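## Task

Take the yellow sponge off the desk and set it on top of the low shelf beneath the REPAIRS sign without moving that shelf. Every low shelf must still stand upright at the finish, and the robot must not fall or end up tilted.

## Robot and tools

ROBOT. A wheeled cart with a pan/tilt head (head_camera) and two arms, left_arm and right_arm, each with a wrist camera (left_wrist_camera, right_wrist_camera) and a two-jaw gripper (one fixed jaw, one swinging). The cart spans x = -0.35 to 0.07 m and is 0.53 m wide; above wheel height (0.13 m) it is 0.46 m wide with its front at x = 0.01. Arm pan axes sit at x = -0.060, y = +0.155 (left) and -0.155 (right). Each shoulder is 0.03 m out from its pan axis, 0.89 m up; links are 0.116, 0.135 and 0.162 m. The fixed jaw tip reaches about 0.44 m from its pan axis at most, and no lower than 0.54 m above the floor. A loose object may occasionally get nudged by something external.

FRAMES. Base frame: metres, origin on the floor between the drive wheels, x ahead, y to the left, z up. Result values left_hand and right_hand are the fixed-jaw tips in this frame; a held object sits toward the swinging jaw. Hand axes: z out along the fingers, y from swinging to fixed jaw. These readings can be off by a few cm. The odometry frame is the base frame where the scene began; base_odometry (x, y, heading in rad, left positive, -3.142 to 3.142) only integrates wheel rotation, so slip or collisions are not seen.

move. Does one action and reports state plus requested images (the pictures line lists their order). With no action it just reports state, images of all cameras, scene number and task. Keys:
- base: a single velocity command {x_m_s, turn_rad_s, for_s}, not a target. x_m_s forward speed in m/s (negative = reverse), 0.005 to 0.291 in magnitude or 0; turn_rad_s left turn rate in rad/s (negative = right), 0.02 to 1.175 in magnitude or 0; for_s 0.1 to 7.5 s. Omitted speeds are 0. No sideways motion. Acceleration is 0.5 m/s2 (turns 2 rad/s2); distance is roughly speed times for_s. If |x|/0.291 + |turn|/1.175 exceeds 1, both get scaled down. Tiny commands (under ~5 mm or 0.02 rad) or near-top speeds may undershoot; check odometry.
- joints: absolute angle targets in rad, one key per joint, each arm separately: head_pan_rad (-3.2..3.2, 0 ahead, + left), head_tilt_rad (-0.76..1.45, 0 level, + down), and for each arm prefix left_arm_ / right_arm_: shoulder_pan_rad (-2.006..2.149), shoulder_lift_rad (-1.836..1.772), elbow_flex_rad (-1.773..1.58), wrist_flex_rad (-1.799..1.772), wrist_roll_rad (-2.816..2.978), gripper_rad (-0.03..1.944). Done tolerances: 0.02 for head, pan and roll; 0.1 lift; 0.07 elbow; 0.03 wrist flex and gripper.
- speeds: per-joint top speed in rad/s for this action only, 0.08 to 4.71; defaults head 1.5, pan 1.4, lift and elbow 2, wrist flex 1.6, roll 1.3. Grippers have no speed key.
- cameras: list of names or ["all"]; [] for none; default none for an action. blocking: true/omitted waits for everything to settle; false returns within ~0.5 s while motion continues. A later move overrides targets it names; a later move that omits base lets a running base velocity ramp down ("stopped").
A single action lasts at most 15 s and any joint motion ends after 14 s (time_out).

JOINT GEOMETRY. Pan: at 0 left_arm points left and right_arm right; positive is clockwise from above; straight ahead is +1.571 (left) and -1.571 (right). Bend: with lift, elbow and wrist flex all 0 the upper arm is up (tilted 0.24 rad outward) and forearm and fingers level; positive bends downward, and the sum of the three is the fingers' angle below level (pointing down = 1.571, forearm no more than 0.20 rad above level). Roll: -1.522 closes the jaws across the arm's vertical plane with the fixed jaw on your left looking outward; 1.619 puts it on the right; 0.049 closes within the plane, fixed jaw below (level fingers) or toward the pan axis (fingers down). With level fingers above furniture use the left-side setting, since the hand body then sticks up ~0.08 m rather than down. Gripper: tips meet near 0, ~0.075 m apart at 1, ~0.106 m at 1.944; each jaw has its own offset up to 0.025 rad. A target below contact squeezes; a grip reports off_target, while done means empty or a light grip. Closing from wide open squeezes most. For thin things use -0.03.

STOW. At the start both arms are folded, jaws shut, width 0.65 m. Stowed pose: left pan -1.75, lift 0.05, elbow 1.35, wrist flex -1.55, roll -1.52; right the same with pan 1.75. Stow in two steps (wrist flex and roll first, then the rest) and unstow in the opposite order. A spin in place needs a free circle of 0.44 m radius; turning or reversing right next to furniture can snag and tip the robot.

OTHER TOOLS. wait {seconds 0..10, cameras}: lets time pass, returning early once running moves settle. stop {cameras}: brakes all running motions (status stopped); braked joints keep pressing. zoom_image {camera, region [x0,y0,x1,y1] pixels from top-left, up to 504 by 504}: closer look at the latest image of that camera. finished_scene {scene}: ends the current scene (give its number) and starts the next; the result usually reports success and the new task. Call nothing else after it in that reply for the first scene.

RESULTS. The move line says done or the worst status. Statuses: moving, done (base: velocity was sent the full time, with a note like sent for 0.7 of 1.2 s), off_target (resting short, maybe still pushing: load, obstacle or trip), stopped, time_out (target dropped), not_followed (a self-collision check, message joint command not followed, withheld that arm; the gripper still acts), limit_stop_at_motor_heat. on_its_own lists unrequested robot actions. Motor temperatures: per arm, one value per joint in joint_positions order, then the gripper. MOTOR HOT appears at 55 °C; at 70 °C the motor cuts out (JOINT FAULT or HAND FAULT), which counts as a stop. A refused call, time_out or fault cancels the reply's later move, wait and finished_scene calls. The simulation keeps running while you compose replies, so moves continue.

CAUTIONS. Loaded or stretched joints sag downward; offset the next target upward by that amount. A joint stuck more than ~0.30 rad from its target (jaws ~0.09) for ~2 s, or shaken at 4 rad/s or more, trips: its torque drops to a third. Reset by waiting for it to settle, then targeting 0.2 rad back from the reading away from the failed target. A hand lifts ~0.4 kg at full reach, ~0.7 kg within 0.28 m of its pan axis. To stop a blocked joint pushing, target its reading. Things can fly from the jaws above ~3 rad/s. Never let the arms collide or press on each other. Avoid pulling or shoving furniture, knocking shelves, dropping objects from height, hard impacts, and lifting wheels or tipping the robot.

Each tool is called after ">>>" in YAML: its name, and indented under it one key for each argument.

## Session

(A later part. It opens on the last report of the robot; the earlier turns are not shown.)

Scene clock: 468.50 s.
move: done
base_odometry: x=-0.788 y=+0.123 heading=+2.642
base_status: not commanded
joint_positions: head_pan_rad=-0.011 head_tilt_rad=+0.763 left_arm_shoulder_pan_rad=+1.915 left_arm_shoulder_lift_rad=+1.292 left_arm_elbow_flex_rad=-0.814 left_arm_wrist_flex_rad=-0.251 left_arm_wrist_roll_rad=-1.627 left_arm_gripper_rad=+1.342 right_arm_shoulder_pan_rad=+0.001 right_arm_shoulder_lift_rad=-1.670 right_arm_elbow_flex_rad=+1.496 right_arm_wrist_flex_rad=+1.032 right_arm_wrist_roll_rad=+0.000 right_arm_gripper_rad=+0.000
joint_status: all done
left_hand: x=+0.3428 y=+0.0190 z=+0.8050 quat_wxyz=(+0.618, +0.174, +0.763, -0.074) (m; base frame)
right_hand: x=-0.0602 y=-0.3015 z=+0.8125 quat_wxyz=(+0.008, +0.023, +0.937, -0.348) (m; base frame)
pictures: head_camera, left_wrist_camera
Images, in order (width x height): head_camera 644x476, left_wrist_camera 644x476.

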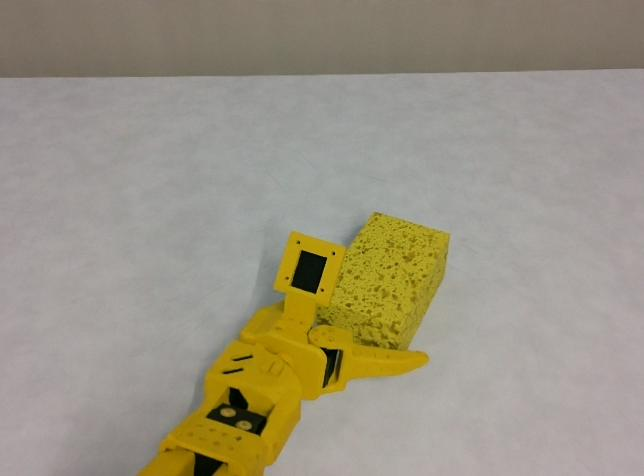

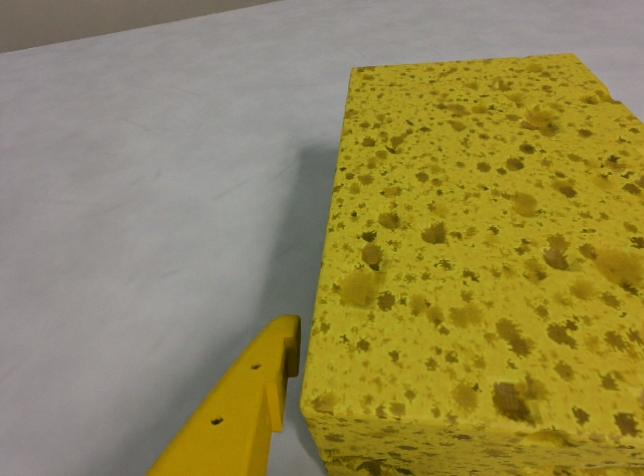

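>>> move:
  joints: {"left_arm_shoulder_lift_rad":1.05,"left_arm_gripper_rad":1.1}

>>> move:
  joints: {"left_arm_shoulder_pan_rad":1.945,"left_arm_wrist_roll_rad":-1.58,"left_arm_elbow_flex_rad":-0.9,"left_arm_wrist_flex_rad":-0.17}
  base: {"x_m_s":0.04,"for_s":0.35}
  cameras: ["head_camera","left_wrist_camera"]

Scene clock: 481.77 s.
move: done
base_odometry: x=-0.788 y=+0.123 heading=+2.642
base_status: not commanded
joint_positions: head_pan_rad=-0.011 head_tilt_rad=+0.763 left_arm_shoulder_pan_rad=+1.915 left_arm_shoulder_lift_rad=+1.125 left_arm_elbow_flex_rad=-0.812 left_arm_wrist_flex_rad=-0.251 left_arm_wrist_roll_rad=-1.627 left_arm_gripper_rad=+1.106 right_arm_shoulder_pan_rad=+0.001 right_arm_shoulder_lift_rad=-1.670 right_arm_elbow_flex_rad=+1.496 right_arm_wrist_flex_rad=+1.032 right_arm_wrist_roll_rad=+0.000 right_arm_gripper_rad=+0.000
joint_status: all done
left_hand: x=+0.3515 y=+0.0159 z=+0.8715 quat_wxyz=(+0.680, +0.162, +0.710, -0.082) (m; base frame)
right_hand: x=-0.0602 y=-0.3015 z=+0.8125 quat_wxyz=(+0.008, +0.023, +0.937, -0.348) (m; base frame)
pictures: none

Scene clock: 482.80 s.
move: done
base_odometry: x=-0.801 y=+0.130 heading=+2.642
base_status: done (sent for 0.37 of 0.37 s)
joint_positions: head_pan_rad=-0.011 head_tilt_rad=+0.763 left_arm_shoulder_pan_rad=+1.942 left_arm_shoulder_lift_rad=+1.125 left_arm_elbow_flex_rad=-0.862 left_arm_wrist_flex_rad=-0.173 left_arm_wrist_roll_rad=-1.587 left_arm_gripper_rad=+1.106 right_arm_shoulder_pan_rad=+0.000 right_arm_shoulder_lift_rad=-1.670 right_arm_elbow_flex_rad=+1.496 right_arm_wrist_flex_rad=+1.032 right_arm_wrist_roll_rad=+0.000 right_arm_gripper_rad=+0.000
joint_status: all done
left_hand: x=+0.3487 y=+0.0041 z=+0.8730 quat_wxyz=(+0.666, +0.160, +0.721, -0.103) (m; base frame)
right_hand: x=-0.0600 y=-0.3015 z=+0.8125 quat_wxyz=(+0.009, +0.023, +0.937, -0.348) (m; base frame)
pictures: head_camera, left_wrist_camera
Images, in order (width x height): head_camera 644x476, left_wrist_camera 644x476.

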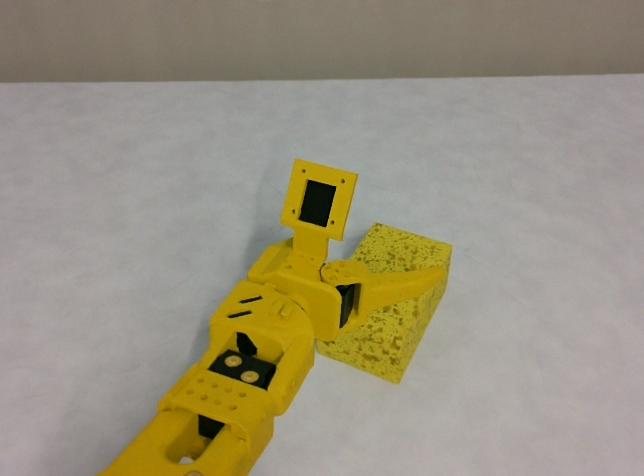

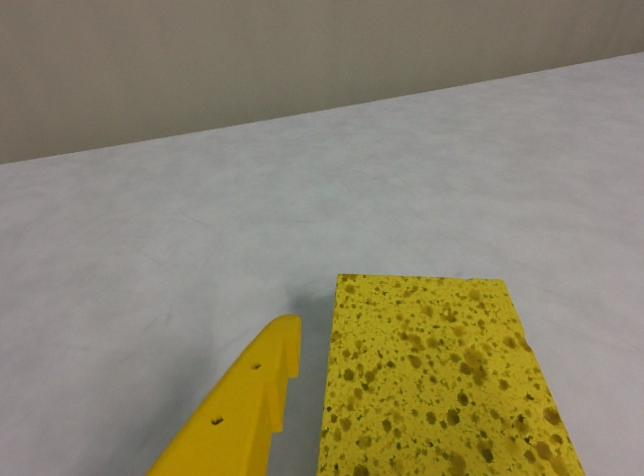

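>>> move:
  joints: {"left_arm_shoulder_pan_rad":1.96,"left_arm_gripper_rad":1.25}

>>> move:
  joints: {"left_arm_shoulder_lift_rad":1.27}
  speeds: {"left_arm_shoulder_lift_rad":0.15}
  cameras: ["head_camera","left_wrist_camera"]

Scene clock: 490.70 s.
move: done
base_odometry: x=-0.801 y=+0.130 heading=+2.642
base_status: not commanded
joint_positions: head_pan_rad=-0.011 head_tilt_rad=+0.763 left_arm_shoulder_pan_rad=+1.959 left_arm_shoulder_lift_rad=+1.125 left_arm_elbow_flex_rad=-0.862 left_arm_wrist_flex_rad=-0.173 left_arm_wrist_roll_rad=-1.587 left_arm_gripper_rad=+1.243 right_arm_shoulder_pan_rad=+0.000 right_arm_shoulder_lift_rad=-1.670 right_arm_elbow_flex_rad=+1.496 right_arm_wrist_flex_rad=+1.032 right_arm_wrist_roll_rad=+0.000 right_arm_gripper_rad=+0.000
joint_status: all done
left_hand: x=+0.3460 y=-0.0027 z=+0.8730 quat_wxyz=(+0.666, +0.166, +0.720, -0.109) (m; base frame)
right_hand: x=-0.0600 y=-0.3015 z=+0.8125 quat_wxyz=(+0.009, +0.023, +0.937, -0.348) (m; base frame)
pictures: none

Scene clock: 492.53 s.
move: done
base_odometry: x=-0.801 y=+0.130 heading=+2.642
base_status: not commanded
joint_positions: head_pan_rad=-0.011 head_tilt_rad=+0.763 left_arm_shoulder_pan_rad=+1.959 left_arm_shoulder_lift_rad=+1.271 left_arm_elbow_flex_rad=-0.885 left_arm_wrist_flex_rad=-0.181 left_arm_wrist_roll_rad=-1.587 left_arm_gripper_rad=+1.243 right_arm_shoulder_pan_rad=+0.000 right_arm_shoulder_lift_rad=-1.670 right_arm_elbow_flex_rad=+1.496 right_arm_wrist_flex_rad=+1.032 right_arm_wrist_roll_rad=+0.000 right_arm_gripper_rad=+0.000
joint_status: all done
left_hand: x=+0.3412 y=-0.0008 z=+0.8221 quat_wxyz=(+0.623, +0.174, +0.756, -0.102) (m; base frame)
right_hand: x=-0.0600 y=-0.3015 z=+0.8125 quat_wxyz=(+0.009, +0.023, +0.937, -0.348) (m; base frame)
pictures: head_camera, left_wrist_camera
Images, in order (width x height): head_camera 644x476, left_wrist_camera 644x476.

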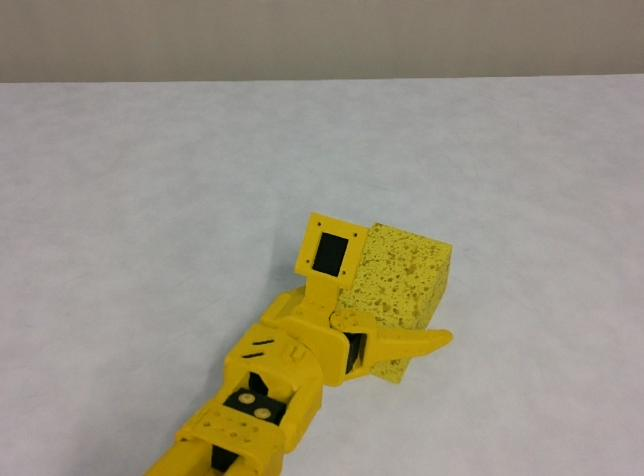

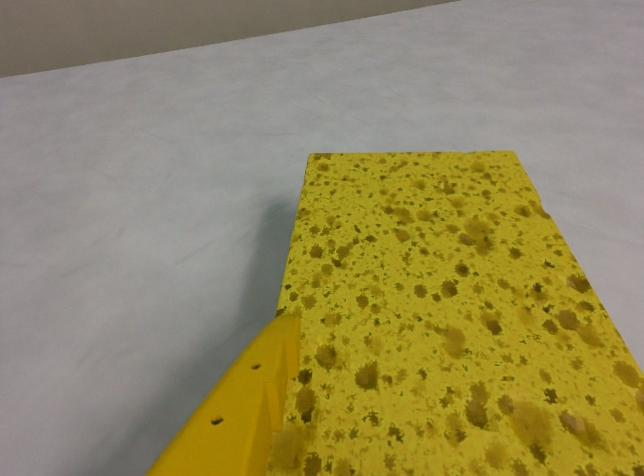

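>>> move:
  joints: {"left_arm_shoulder_lift_rad":1.08}

>>> move:
  joints: {"left_arm_shoulder_pan_rad":1.925}

>>> move:
  joints: {"left_arm_shoulder_lift_rad":1.28}
  speeds: {"left_arm_shoulder_lift_rad":0.15}
  cameras: ["head_camera","left_wrist_camera"]

Scene clock: 498.53 s.
move: done
base_odometry: x=-0.801 y=+0.130 heading=+2.642
base_status: not commanded
joint_positions: head_pan_rad=-0.011 head_tilt_rad=+0.763 left_arm_shoulder_pan_rad=+1.959 left_arm_shoulder_lift_rad=+1.156 left_arm_elbow_flex_rad=-0.885 left_arm_wrist_flex_rad=-0.168 left_arm_wrist_roll_rad=-1.587 left_arm_gripper_rad=+1.243 right_arm_shoulder_pan_rad=+0.000 right_arm_shoulder_lift_rad=-1.670 right_arm_elbow_flex_rad=+1.496 right_arm_wrist_flex_rad=+1.032 right_arm_wrist_roll_rad=+0.000 right_arm_gripper_rad=+0.000
joint_status: all done
left_hand: x=+0.3463 y=-0.0028 z=+0.8665 quat_wxyz=(+0.661, +0.167, +0.724, -0.108) (m; base frame)
right_hand: x=-0.0600 y=-0.3015 z=+0.8125 quat_wxyz=(+0.009, +0.023, +0.937, -0.348) (m; base frame)
pictures: none

Scene clock: 499.50 s.
move: done
base_odometry: x=-0.801 y=+0.130 heading=+2.642
base_status: not commanded
joint_positions: head_pan_rad=-0.011 head_tilt_rad=+0.763 left_arm_shoulder_pan_rad=+1.925 left_arm_shoulder_lift_rad=+1.156 left_arm_elbow_flex_rad=-0.885 left_arm_wrist_flex_rad=-0.168 left_arm_wrist_roll_rad=-1.587 left_arm_gripper_rad=+1.243 right_arm_shoulder_pan_rad=+0.000 right_arm_shoulder_lift_rad=-1.670 right_arm_elbow_flex_rad=+1.496 right_arm_wrist_flex_rad=+1.032 right_arm_wrist_roll_rad=+0.000 right_arm_gripper_rad=+0.000
joint_status: all done
left_hand: x=+0.3514 y=+0.0110 z=+0.8665 quat_wxyz=(+0.663, +0.155, +0.726, -0.097) (m; base frame)
right_hand: x=-0.0600 y=-0.3015 z=+0.8125 quat_wxyz=(+0.009, +0.023, +0.937, -0.348) (m; base frame)
pictures: none

Scene clock: 501.20 s.
move: done
base_odometry: x=-0.801 y=+0.130 heading=+2.642
base_status: not commanded
joint_positions: head_pan_rad=-0.011 head_tilt_rad=+0.763 left_arm_shoulder_pan_rad=+1.925 left_arm_shoulder_lift_rad=+1.280 left_arm_elbow_flex_rad=-0.885 left_arm_wrist_flex_rad=-0.178 left_arm_wrist_roll_rad=-1.578 left_arm_gripper_rad=+1.243 right_arm_shoulder_pan_rad=+0.000 right_arm_shoulder_lift_rad=-1.670 right_arm_elbow_flex_rad=+1.496 right_arm_wrist_flex_rad=+1.032 right_arm_wrist_roll_rad=+0.000 right_arm_gripper_rad=+0.000
joint_status: all done
left_hand: x=+0.3455 y=+0.0131 z=+0.8178 quat_wxyz=(+0.619, +0.159, +0.763, -0.093) (m; base frame)
right_hand: x=-0.0600 y=-0.3015 z=+0.8125 quat_wxyz=(+0.009, +0.023, +0.937, -0.348) (m; base frame)
pictures: head_camera, left_wrist_camera
Images, in order (width x height): head_camera 644x476, left_wrist_camera 644x476.

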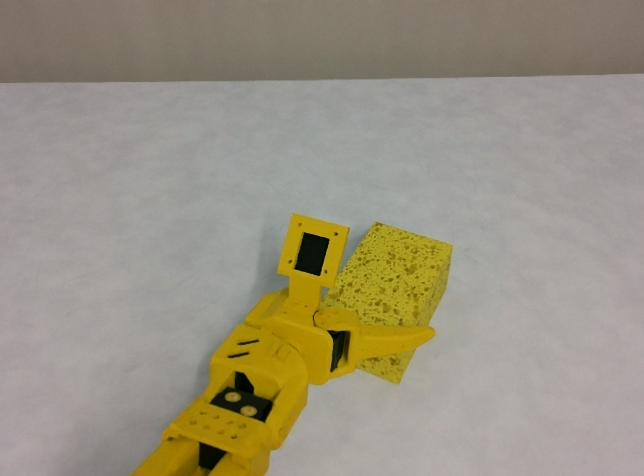

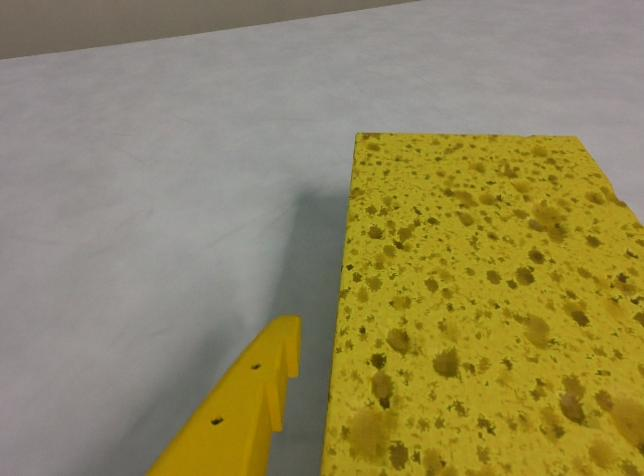

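>>> move:
  joints: {"left_arm_shoulder_lift_rad":1.08,"left_arm_gripper_rad":1.5}

>>> move:
  joints: {"left_arm_shoulder_pan_rad":1.945,"left_arm_wrist_roll_rad":-1.6}

>>> move:
  joints: {"left_arm_shoulder_lift_rad":1.28}
  speeds: {"left_arm_shoulder_lift_rad":0.15}
  cameras: ["head_camera","left_wrist_camera"]

Scene clock: 512.27 s.
move: done
base_odometry: x=-0.801 y=+0.130 heading=+2.642
base_status: not commanded
joint_positions: head_pan_rad=-0.011 head_tilt_rad=+0.763 left_arm_shoulder_pan_rad=+1.927 left_arm_shoulder_lift_rad=+1.157 left_arm_elbow_flex_rad=-0.885 left_arm_wrist_flex_rad=-0.165 left_arm_wrist_roll_rad=-1.578 left_arm_gripper_rad=+1.493 right_arm_shoulder_pan_rad=+0.000 right_arm_shoulder_lift_rad=-1.670 right_arm_elbow_flex_rad=+1.496 right_arm_wrist_flex_rad=+1.032 right_arm_wrist_roll_rad=+0.000 right_arm_gripper_rad=+0.000
joint_status: all done
left_hand: x=+0.3510 y=+0.0104 z=+0.8653 quat_wxyz=(+0.661, +0.152, +0.728, -0.100) (m; base frame)
right_hand: x=-0.0600 y=-0.3015 z=+0.8125 quat_wxyz=(+0.009, +0.023, +0.937, -0.348) (m; base frame)
pictures: none

Scene clock: 512.90 s.
move: done
base_odometry: x=-0.801 y=+0.130 heading=+2.642
base_status: not commanded
joint_positions: head_pan_rad=-0.011 head_tilt_rad=+0.763 left_arm_shoulder_pan_rad=+1.942 left_arm_shoulder_lift_rad=+1.157 left_arm_elbow_flex_rad=-0.885 left_arm_wrist_flex_rad=-0.165 left_arm_wrist_roll_rad=-1.596 left_arm_gripper_rad=+1.493 right_arm_shoulder_pan_rad=+0.000 right_arm_shoulder_lift_rad=-1.670 right_arm_elbow_flex_rad=+1.496 right_arm_wrist_flex_rad=+1.032 right_arm_wrist_roll_rad=+0.000 right_arm_gripper_rad=+0.000
joint_status: all done
left_hand: x=+0.3488 y=+0.0041 z=+0.8654 quat_wxyz=(+0.661, +0.164, +0.726, -0.099) (m; base frame)
right_hand: x=-0.0600 y=-0.3015 z=+0.8125 quat_wxyz=(+0.009, +0.023, +0.937, -0.348) (m; base frame)
pictures: none

Scene clock: 514.67 s.
move: done
base_odometry: x=-0.801 y=+0.130 heading=+2.642
base_status: not commanded
joint_positions: head_pan_rad=-0.011 head_tilt_rad=+0.763 left_arm_shoulder_pan_rad=+1.941 left_arm_shoulder_lift_rad=+1.297 left_arm_elbow_flex_rad=-0.885 left_arm_wrist_flex_rad=-0.165 left_arm_wrist_roll_rad=-1.596 left_arm_gripper_rad=+1.493 right_arm_shoulder_pan_rad=+0.000 right_arm_shoulder_lift_rad=-1.670 right_arm_elbow_flex_rad=+1.496 right_arm_wrist_flex_rad=+1.032 right_arm_wrist_roll_rad=+0.000 right_arm_gripper_rad=+0.000
joint_status: all done
left_hand: x=+0.3416 y=+0.0076 z=+0.8093 quat_wxyz=(+0.608, +0.174, +0.769, -0.091) (m; base frame)
right_hand: x=-0.0600 y=-0.3015 z=+0.8125 quat_wxyz=(+0.009, +0.023, +0.937, -0.348) (m; base frame)
pictures: head_camera, left_wrist_camera
Images, in order (width x height): head_camera 644x476, left_wrist_camera 644x476.

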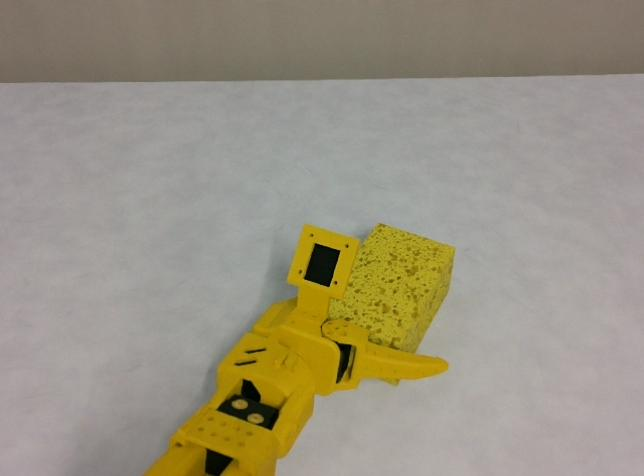

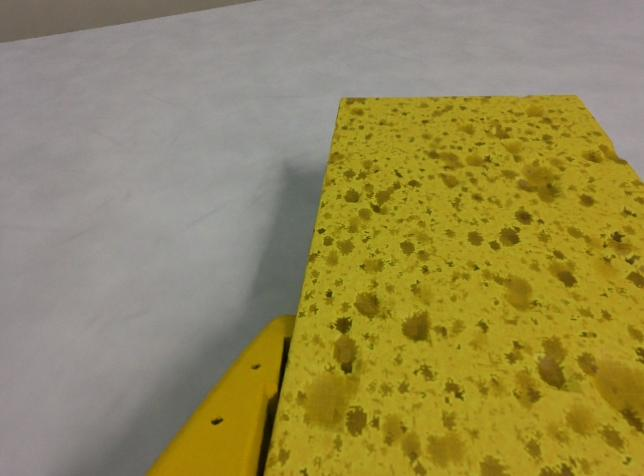

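>>> move:
  joints: {"left_arm_gripper_rad":0.55}
  cameras: ["head_camera","left_wrist_camera"]

Scene clock: 520.50 s.
move: off_target
base_odometry: x=-0.801 y=+0.130 heading=+2.642
base_status: not commanded
joint_positions: head_pan_rad=-0.011 head_tilt_rad=+0.763 left_arm_shoulder_pan_rad=+1.945 left_arm_shoulder_lift_rad=+1.297 left_arm_elbow_flex_rad=-0.885 left_arm_wrist_flex_rad=-0.165 left_arm_wrist_roll_rad=-1.596 left_arm_gripper_rad=+0.996 right_arm_shoulder_pan_rad=+0.000 right_arm_shoulder_lift_rad=-1.670 right_arm_elbow_flex_rad=+1.496 right_arm_wrist_flex_rad=+1.032 right_arm_wrist_roll_rad=+0.000 right_arm_gripper_rad=+0.000
joint_status: left_arm_gripper_rad off_target (ended at +0.995, target +0.550)
left_hand: x=+0.3410 y=+0.0057 z=+0.8093 quat_wxyz=(+0.608, +0.175, +0.769, -0.092) (m; base frame)
right_hand: x=-0.0600 y=-0.3015 z=+0.8125 quat_wxyz=(+0.009, +0.023, +0.937, -0.348) (m; base frame)
pictures: head_camera, left_wrist_camera
Images, in order (width x height): head_camera 644x476, left_wrist_camera 644x476.

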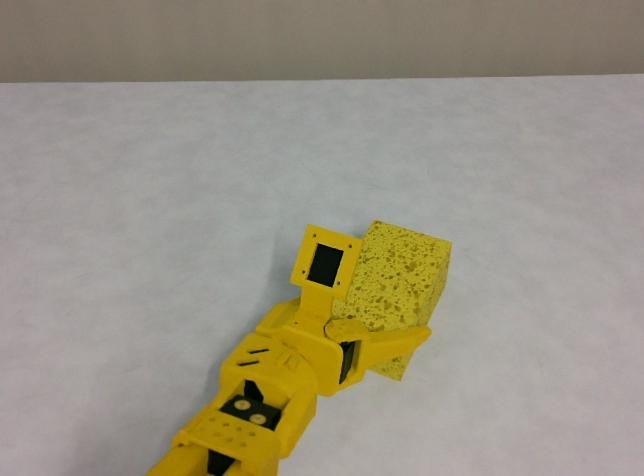

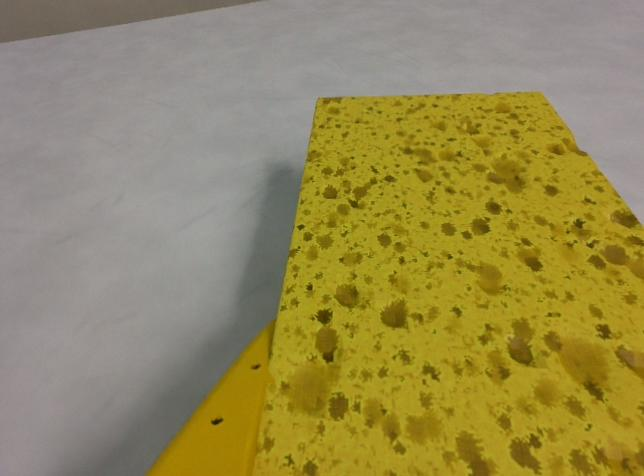

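>>> move:
  joints: {"left_arm_gripper_rad":0.8,"left_arm_shoulder_lift_rad":1.0}
  speeds: {"left_arm_shoulder_lift_rad":0.3}
  cameras: ["head_camera","left_wrist_camera"]

Scene clock: 529.90 s.
move: off_target
base_odometry: x=-0.801 y=+0.130 heading=+2.642
base_status: not commanded
joint_positions: head_pan_rad=-0.011 head_tilt_rad=+0.763 left_arm_shoulder_pan_rad=+1.945 left_arm_shoulder_lift_rad=+1.085 left_arm_elbow_flex_rad=-0.885 left_arm_wrist_flex_rad=-0.165 left_arm_wrist_roll_rad=-1.605 left_arm_gripper_rad=+1.034 right_arm_shoulder_pan_rad=+0.000 right_arm_shoulder_lift_rad=-1.670 right_arm_elbow_flex_rad=+1.496 right_arm_wrist_flex_rad=+1.032 right_arm_wrist_roll_rad=+0.000 right_arm_gripper_rad=+0.000
joint_status: left_arm_gripper_rad off_target (ended at +1.033, target +0.800); the others done
left_hand: x=+0.3493 y=+0.0025 z=+0.8948 quat_wxyz=(+0.687, +0.163, +0.701, -0.101) (m; base frame)
right_hand: x=-0.0600 y=-0.3015 z=+0.8125 quat_wxyz=(+0.009, +0.023, +0.937, -0.348) (m; base frame)
pictures: head_camera, left_wrist_camera
Images, in order (width x height): head_camera 644x476, left_wrist_camera 644x476.

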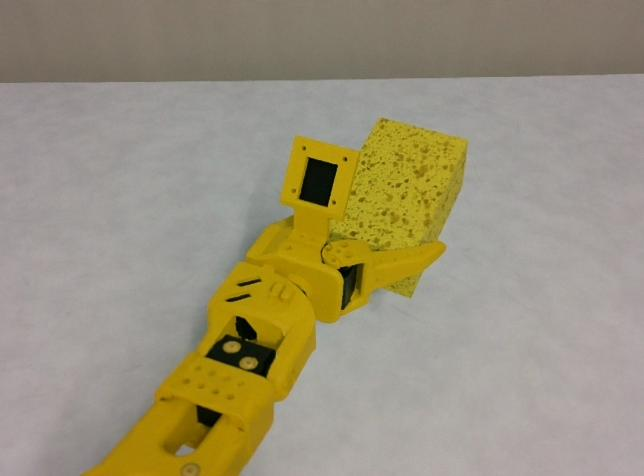

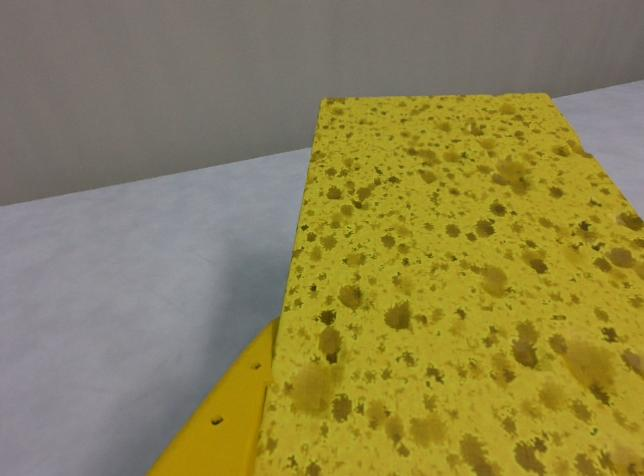

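>>> move:
  base: {"x_m_s":-0.2,"for_s":1.3}

>>> move:
  base: {"turn_rad_s":0.4,"for_s":0.65}
  joints: {"left_arm_shoulder_pan_rad":1.6,"left_arm_shoulder_lift_rad":0.8}
  speeds: {"left_arm_shoulder_pan_rad":0.6,"left_arm_shoulder_lift_rad":0.4}
  cameras: ["head_camera"]

>>> move:
  base: {"x_m_s":-0.2,"for_s":3.4}

>>> move:
  base: {"turn_rad_s":0.5,"for_s":2.62}
  cameras: ["head_camera","left_wrist_camera"]

Scene clock: 584.63 s.
move: done
base_odometry: x=-0.574 y=+0.006 heading=+2.644
base_status: done (sent for 1.3 of 1.3 s)
joint_positions: head_pan_rad=-0.011 head_tilt_rad=+0.763 left_arm_shoulder_pan_rad=+1.945 left_arm_shoulder_lift_rad=+1.085 left_arm_elbow_flex_rad=-0.885 left_arm_wrist_flex_rad=-0.165 left_arm_wrist_roll_rad=-1.605 left_arm_gripper_rad=+1.034 right_arm_shoulder_pan_rad=-0.002 right_arm_shoulder_lift_rad=-1.670 right_arm_elbow_flex_rad=+1.496 right_arm_wrist_flex_rad=+1.032 right_arm_wrist_roll_rad=+0.000 right_arm_gripper_rad=+0.000
joint_status: not commanded
left_hand: x=+0.3493 y=+0.0025 z=+0.8948 quat_wxyz=(+0.687, +0.163, +0.701, -0.101) (m; base frame)
right_hand: x=-0.0597 y=-0.3015 z=+0.8125 quat_wxyz=(+0.009, +0.022, +0.937, -0.348) (m; base frame)
pictures: none

Scene clock: 585.90 s.
move: done
base_odometry: x=-0.573 y=+0.005 heading=+2.911
base_status: done (sent for 0.67 of 0.67 s)
joint_positions: head_pan_rad=-0.011 head_tilt_rad=+0.763 left_arm_shoulder_pan_rad=+1.597 left_arm_shoulder_lift_rad=+0.881 left_arm_elbow_flex_rad=-0.885 left_arm_wrist_flex_rad=-0.165 left_arm_wrist_roll_rad=-1.605 left_arm_gripper_rad=+1.034 right_arm_shoulder_pan_rad=-0.002 right_arm_shoulder_lift_rad=-1.670 right_arm_elbow_flex_rad=+1.496 right_arm_wrist_flex_rad=+1.032 right_arm_wrist_roll_rad=+0.000 right_arm_gripper_rad=+0.000
joint_status: all done
left_hand: x=+0.3682 y=+0.1515 z=+0.9771 quat_wxyz=(+0.764, +0.035, +0.644, +0.022) (m; base frame)
right_hand: x=-0.0597 y=-0.3015 z=+0.8125 quat_wxyz=(+0.009, +0.022, +0.937, -0.348) (m; base frame)
pictures: head_camera
Images, in order (width x height): head_camera 644x476.

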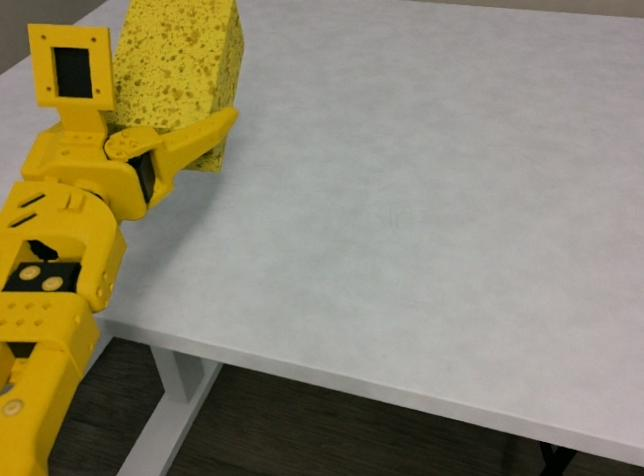

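Scene clock: 590.47 s.
move: done
base_odometry: x=+0.089 y=-0.149 heading=+2.912
base_status: done (sent for 3.4 of 3.4 s)
joint_positions: head_pan_rad=-0.011 head_tilt_rad=+0.763 left_arm_shoulder_pan_rad=+1.597 left_arm_shoulder_lift_rad=+0.881 left_arm_elbow_flex_rad=-0.885 left_arm_wrist_flex_rad=-0.165 left_arm_wrist_roll_rad=-1.605 left_arm_gripper_rad=+1.034 right_arm_shoulder_pan_rad=-0.002 right_arm_shoulder_lift_rad=-1.670 right_arm_elbow_flex_rad=+1.496 right_arm_wrist_flex_rad=+1.032 right_arm_wrist_roll_rad=+0.000 right_arm_gripper_rad=+0.000
joint_status: not commanded
left_hand: x=+0.3682 y=+0.1515 z=+0.9771 quat_wxyz=(+0.764, +0.035, +0.644, +0.022) (m; base frame)
right_hand: x=-0.0597 y=-0.3015 z=+0.8125 quat_wxyz=(+0.009, +0.022, +0.937, -0.348) (m; base frame)
pictures: none

Scene clock: 593.73 s.
move: done
base_odometry: x=+0.090 y=-0.149 heading=-2.056
base_status: done (sent for 2.63 of 2.63 s)
joint_positions: head_pan_rad=-0.011 head_tilt_rad=+0.763 left_arm_shoulder_pan_rad=+1.599 left_arm_shoulder_lift_rad=+0.881 left_arm_elbow_flex_rad=-0.885 left_arm_wrist_flex_rad=-0.165 left_arm_wrist_roll_rad=-1.605 left_arm_gripper_rad=+1.034 right_arm_shoulder_pan_rad=-0.004 right_arm_shoulder_lift_rad=-1.670 right_arm_elbow_flex_rad=+1.496 right_arm_wrist_flex_rad=+1.032 right_arm_wrist_roll_rad=+0.000 right_arm_gripper_rad=+0.000
joint_status: not commanded
left_hand: x=+0.3682 y=+0.1508 z=+0.9771 quat_wxyz=(+0.764, +0.036, +0.644, +0.021) (m; base frame)
right_hand: x=-0.0595 y=-0.3015 z=+0.8125 quat_wxyz=(+0.009, +0.021, +0.937, -0.348) (m; base frame)
pictures: head_camera, left_wrist_camera
Images, in order (width x height): head_camera 644x476, left_wrist_camera 644x476.

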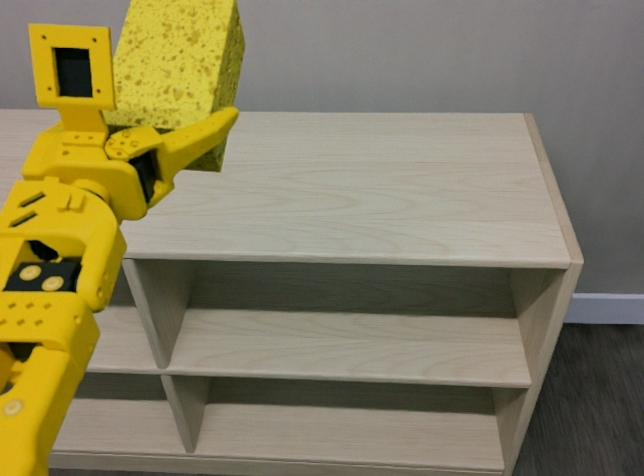

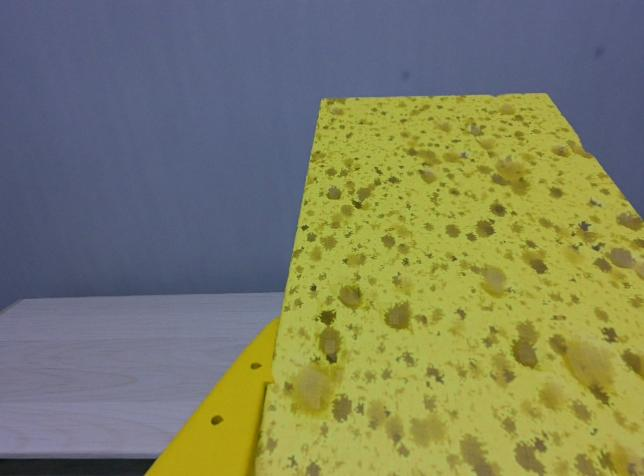

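>>> move:
  base: {"x_m_s":0.2,"for_s":2.15}
  joints: {"head_tilt_rad":1.2,"head_pan_rad":-0.3}
  cameras: ["head_camera","left_wrist_camera"]

Scene clock: 603.03 s.
move: done
base_odometry: x=-0.112 y=-0.534 heading=-2.056
base_status: done (sent for 2.17 of 2.17 s)
joint_positions: head_pan_rad=-0.292 head_tilt_rad=+1.194 left_arm_shoulder_pan_rad=+1.599 left_arm_shoulder_lift_rad=+0.881 left_arm_elbow_flex_rad=-0.885 left_arm_wrist_flex_rad=-0.165 left_arm_wrist_roll_rad=-1.605 left_arm_gripper_rad=+1.034 right_arm_shoulder_pan_rad=+0.001 right_arm_shoulder_lift_rad=-1.670 right_arm_elbow_flex_rad=+1.496 right_arm_wrist_flex_rad=+1.032 right_arm_wrist_roll_rad=+0.000 right_arm_gripper_rad=+0.000
joint_status: all done
left_hand: x=+0.3682 y=+0.1508 z=+0.9771 quat_wxyz=(+0.764, +0.036, +0.644, +0.021) (m; base frame)
right_hand: x=-0.0602 y=-0.3015 z=+0.8125 quat_wxyz=(+0.008, +0.023, +0.937, -0.348) (m; base frame)
pictures: head_camera, left_wrist_camera
Images, in order (width x height): head_camera 644x476, left_wrist_camera 644x476.

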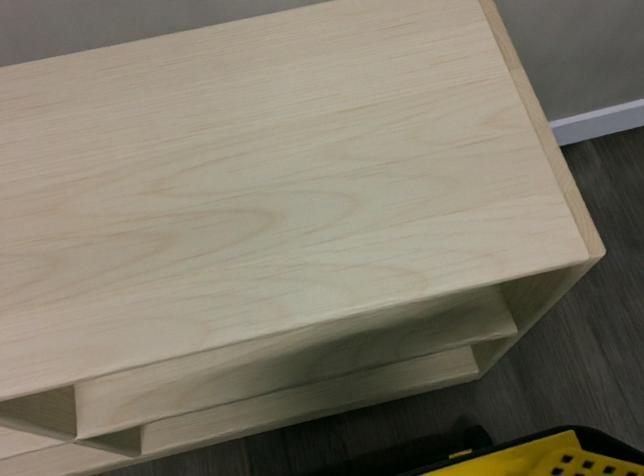

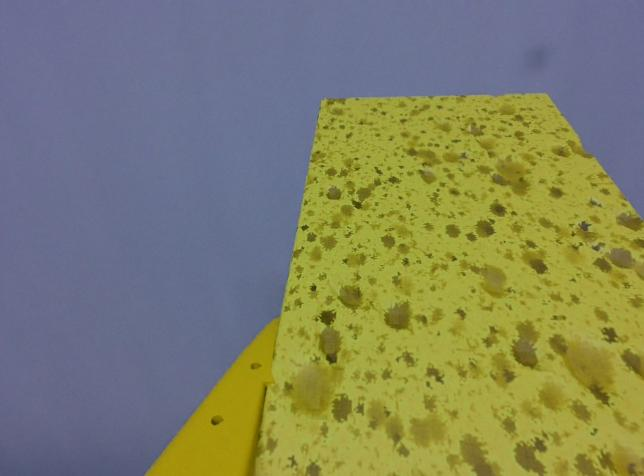

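>>> move:
  joints: {"left_arm_shoulder_lift_rad":1.42,"left_arm_elbow_flex_rad":-0.07,"left_arm_wrist_flex_rad":-1.0,"head_pan_rad":0.3,"head_tilt_rad":1.0}
  speeds: {"left_arm_shoulder_lift_rad":0.3,"left_arm_elbow_flex_rad":0.4,"left_arm_wrist_flex_rad":0.42}
  cameras: ["head_camera","left_wrist_camera"]

Scene clock: 623.93 s.
move: done
base_odometry: x=-0.112 y=-0.534 heading=-2.056
base_status: not commanded
joint_positions: head_pan_rad=+0.290 head_tilt_rad=+1.014 left_arm_shoulder_pan_rad=+1.599 left_arm_shoulder_lift_rad=+1.433 left_arm_elbow_flex_rad=-0.070 left_arm_wrist_flex_rad=-0.983 left_arm_wrist_roll_rad=-1.605 left_arm_gripper_rad=+1.034 right_arm_shoulder_pan_rad=+0.001 right_arm_shoulder_lift_rad=-1.670 right_arm_elbow_flex_rad=+1.496 right_arm_wrist_flex_rad=+1.032 right_arm_wrist_roll_rad=+0.000 right_arm_gripper_rad=+0.000
joint_status: all done
left_hand: x=+0.2679 y=+0.1536 z=+0.6916 quat_wxyz=(+0.560, +0.046, +0.827, +0.016) (m; base frame)
right_hand: x=-0.0602 y=-0.3015 z=+0.8125 quat_wxyz=(+0.008, +0.023, +0.937, -0.348) (m; base frame)
pictures: head_camera, left_wrist_camera
Images, in order (width x height): head_camera 644x476, left_wrist_camera 644x476.

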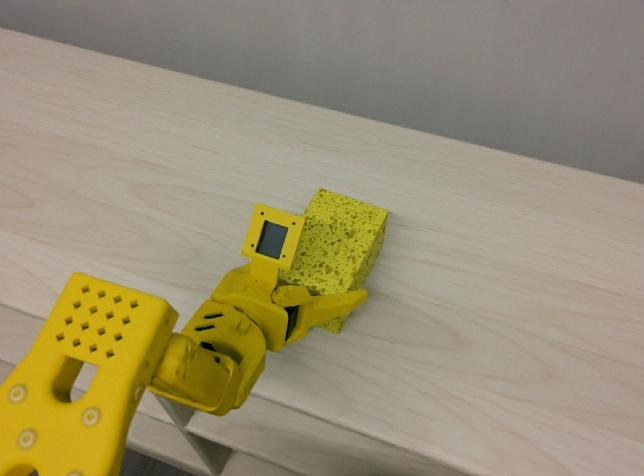

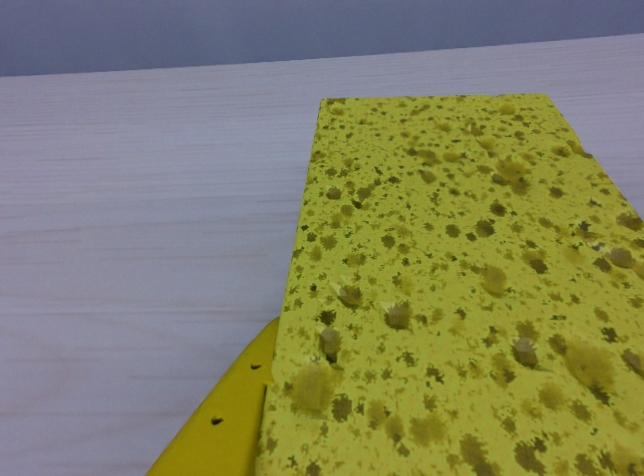

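>>> move:
  joints: {"left_arm_shoulder_lift_rad":1.59,"left_arm_elbow_flex_rad":-0.21,"left_arm_wrist_flex_rad":-0.88}
  speeds: {"left_arm_shoulder_lift_rad":0.2,"left_arm_elbow_flex_rad":0.2,"left_arm_wrist_flex_rad":0.15}
  cameras: ["head_camera"]

>>> move:
  joints: {"left_arm_shoulder_lift_rad":1.68,"left_arm_elbow_flex_rad":-0.34,"left_arm_wrist_flex_rad":-0.78}
  speeds: {"left_arm_shoulder_lift_rad":0.12,"left_arm_elbow_flex_rad":0.16,"left_arm_wrist_flex_rad":0.13}
  cameras: ["head_camera","left_wrist_camera"]

Scene clock: 635.77 s.
move: done
base_odometry: x=-0.112 y=-0.534 heading=-2.056
base_status: not commanded
joint_positions: head_pan_rad=+0.290 head_tilt_rad=+1.014 left_arm_shoulder_pan_rad=+1.597 left_arm_shoulder_lift_rad=+1.579 left_arm_elbow_flex_rad=-0.208 left_arm_wrist_flex_rad=-0.900 left_arm_wrist_roll_rad=-1.604 left_arm_gripper_rad=+1.034 right_arm_shoulder_pan_rad=+0.001 right_arm_shoulder_lift_rad=-1.670 right_arm_elbow_flex_rad=+1.496 right_arm_wrist_flex_rad=+1.032 right_arm_wrist_roll_rad=+0.000 right_arm_gripper_rad=+0.000
joint_status: all done
left_hand: x=+0.2580 y=+0.1544 z=+0.6614 quat_wxyz=(+0.522, +0.046, +0.851, +0.014) (m; base frame)
right_hand: x=-0.0602 y=-0.3015 z=+0.8125 quat_wxyz=(+0.008, +0.023, +0.937, -0.348) (m; base frame)
pictures: head_camera
Images, in order (width x height): head_camera 644x476.

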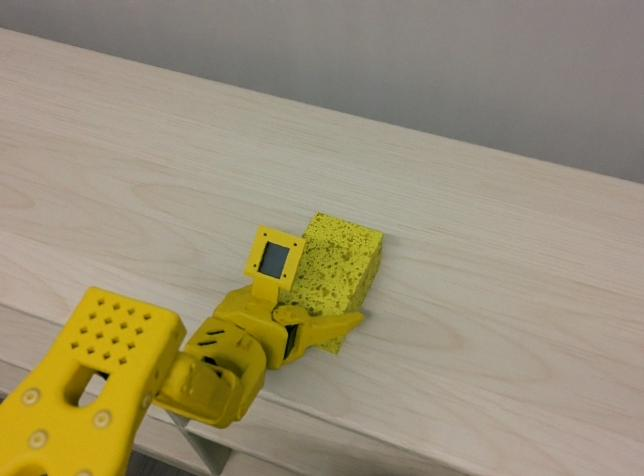

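Scene clock: 637.00 s.
move: done
base_odometry: x=-0.112 y=-0.534 heading=-2.055
base_status: not commanded
joint_positions: head_pan_rad=+0.290 head_tilt_rad=+1.014 left_arm_shoulder_pan_rad=+1.600 left_arm_shoulder_lift_rad=+1.659 left_arm_elbow_flex_rad=-0.340 left_arm_wrist_flex_rad=-0.808 left_arm_wrist_roll_rad=-1.605 left_arm_gripper_rad=+1.034 right_arm_shoulder_pan_rad=+0.001 right_arm_shoulder_lift_rad=-1.670 right_arm_elbow_flex_rad=+1.496 right_arm_wrist_flex_rad=+1.032 right_arm_wrist_roll_rad=+0.000 right_arm_gripper_rad=+0.000
joint_status: all done
left_hand: x=+0.2591 y=+0.1534 z=+0.6488 quat_wxyz=(+0.505, +0.048, +0.861, +0.014) (m; base frame)
right_hand: x=-0.0602 y=-0.3015 z=+0.8125 quat_wxyz=(+0.008, +0.023, +0.937, -0.348) (m; base frame)
pictures: head_camera, left_wrist_camera
Images, in order (width x height): head_camera 644x476, left_wrist_camera 644x476.

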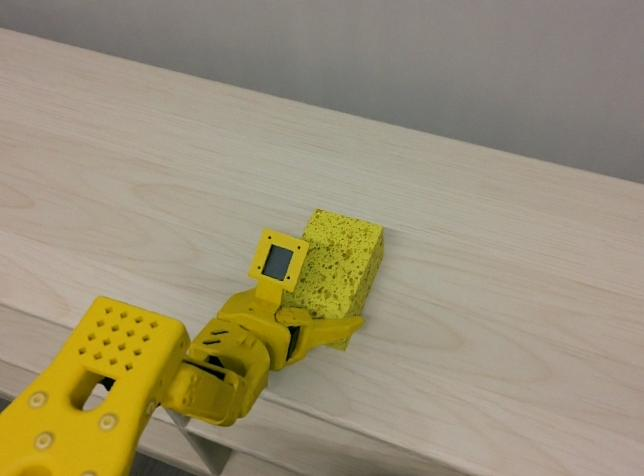

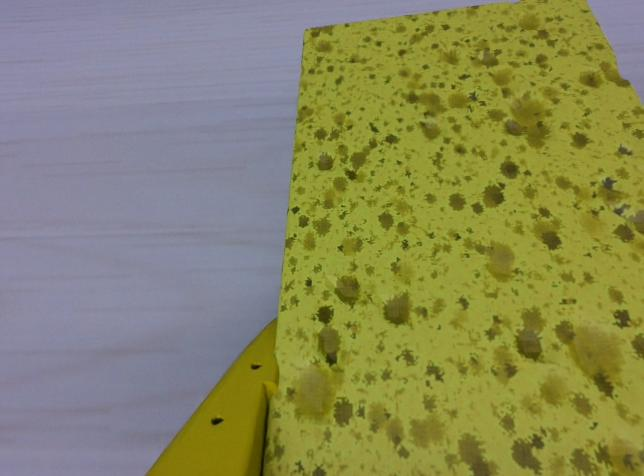

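>>> move:
  joints: {"left_arm_shoulder_lift_rad":1.76,"left_arm_elbow_flex_rad":-0.42,"left_arm_wrist_flex_rad":-0.76}
  speeds: {"left_arm_shoulder_lift_rad":0.12,"left_arm_elbow_flex_rad":0.12,"left_arm_wrist_flex_rad":0.1}
  cameras: ["head_camera","left_wrist_camera"]

Scene clock: 643.13 s.
move: off_target
base_odometry: x=-0.112 y=-0.534 heading=-2.055
base_status: not commanded
joint_positions: head_pan_rad=+0.290 head_tilt_rad=+1.014 left_arm_shoulder_pan_rad=+1.602 left_arm_shoulder_lift_rad=+1.709 left_arm_elbow_flex_rad=-0.424 left_arm_wrist_flex_rad=-0.794 left_arm_wrist_roll_rad=-1.605 left_arm_gripper_rad=+1.034 right_arm_shoulder_pan_rad=+0.001 right_arm_shoulder_lift_rad=-1.670 right_arm_elbow_flex_rad=+1.496 right_arm_wrist_flex_rad=+1.032 right_arm_wrist_roll_rad=+0.000 right_arm_gripper_rad=+0.000
joint_status: left_arm_wrist_flex_rad off_target (ended at -0.795, target -0.760); the others done
left_hand: x=+0.2629 y=+0.1528 z=+0.6475 quat_wxyz=(+0.514, +0.049, +0.856, +0.013) (m; base frame)
right_hand: x=-0.0602 y=-0.3015 z=+0.8125 quat_wxyz=(+0.008, +0.023, +0.937, -0.348) (m; base frame)
pictures: head_camera, left_wrist_camera
Images, in order (width x height): head_camera 644x476, left_wrist_camera 644x476.

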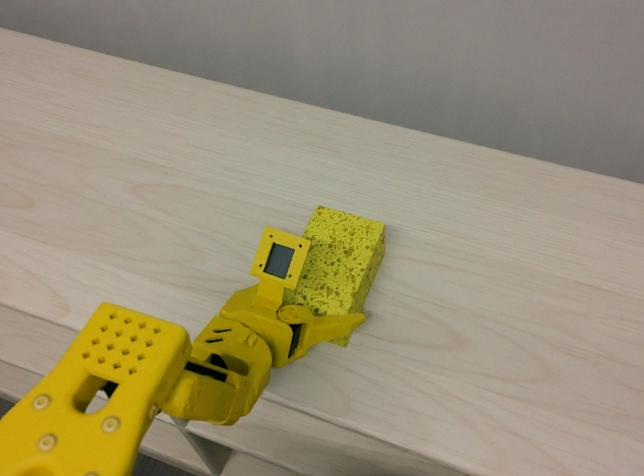

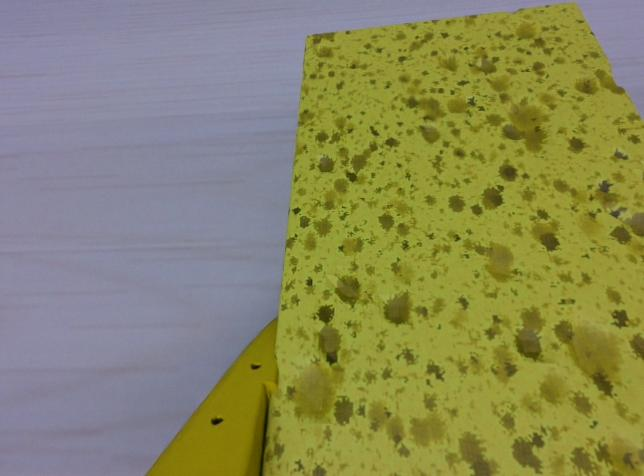

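>>> move:
  joints: {"left_arm_gripper_rad":1.4}
  cameras: ["head_camera","left_wrist_camera"]

Scene clock: 648.93 s.
move: done
base_odometry: x=-0.112 y=-0.534 heading=-2.056
base_status: not commanded
joint_positions: head_pan_rad=+0.290 head_tilt_rad=+1.014 left_arm_shoulder_pan_rad=+1.597 left_arm_shoulder_lift_rad=+1.771 left_arm_elbow_flex_rad=-0.415 left_arm_wrist_flex_rad=-0.762 left_arm_wrist_roll_rad=-1.605 left_arm_gripper_rad=+1.393 right_arm_shoulder_pan_rad=+0.000 right_arm_shoulder_lift_rad=-1.670 right_arm_elbow_flex_rad=+1.496 right_arm_wrist_flex_rad=+1.032 right_arm_wrist_roll_rad=+0.000 right_arm_gripper_rad=+0.000
joint_status: all done
on_its_own: left_arm_wrist_flex_rad moved +0.032 to your old target -0.760
left_hand: x=+0.2425 y=+0.1548 z=+0.6241 quat_wxyz=(+0.469, +0.048, +0.882, +0.013) (m; base frame)
right_hand: x=-0.0600 y=-0.3015 z=+0.8125 quat_wxyz=(+0.009, +0.023, +0.937, -0.348) (m; base frame)
pictures: head_camera, left_wrist_camera
Images, in order (width x height): head_camera 644x476, left_wrist_camera 644x476.

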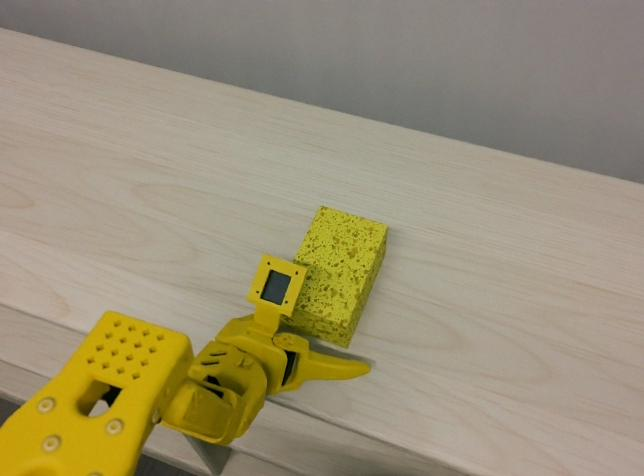

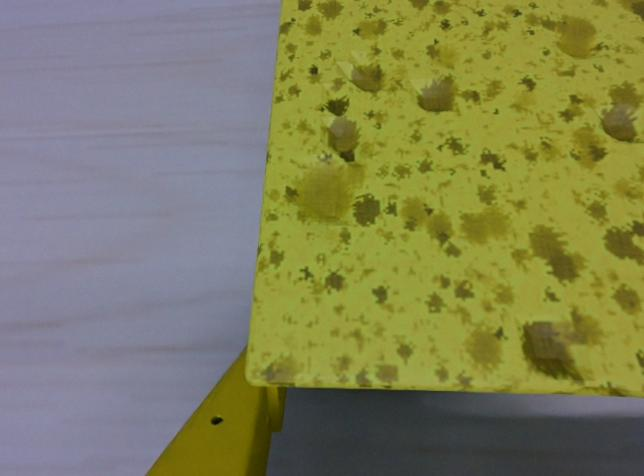

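>>> move:
  base: {"x_m_s":-0.1,"for_s":1.5}
  joints: {"left_arm_shoulder_lift_rad":1.6}
  speeds: {"left_arm_shoulder_lift_rad":0.15}
  cameras: ["head_camera"]

Scene clock: 658.00 s.
move: done
base_odometry: x=-0.042 y=-0.400 heading=-2.055
base_status: done (sent for 1.5 of 1.5 s)
joint_positions: head_pan_rad=+0.290 head_tilt_rad=+1.014 left_arm_shoulder_pan_rad=+1.597 left_arm_shoulder_lift_rad=+1.660 left_arm_elbow_flex_rad=-0.415 left_arm_wrist_flex_rad=-0.762 left_arm_wrist_roll_rad=-1.605 left_arm_gripper_rad=+1.393 right_arm_shoulder_pan_rad=-0.002 right_arm_shoulder_lift_rad=-1.670 right_arm_elbow_flex_rad=+1.496 right_arm_wrist_flex_rad=+1.032 right_arm_wrist_roll_rad=+0.000 right_arm_gripper_rad=+0.000
joint_status: all done
left_hand: x=+0.2705 y=+0.1541 z=+0.6557 quat_wxyz=(+0.517, +0.047, +0.854, +0.015) (m; base frame)
right_hand: x=-0.0597 y=-0.3015 z=+0.8125 quat_wxyz=(+0.009, +0.022, +0.937, -0.348) (m; base frame)
pictures: head_camera
Images, in order (width x height): head_camera 644x476.

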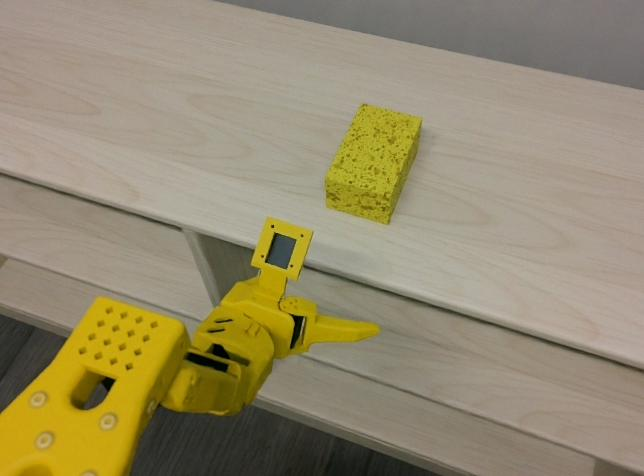

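>>> finished_scene:
  scene: 2

The scene is finished: the task was done.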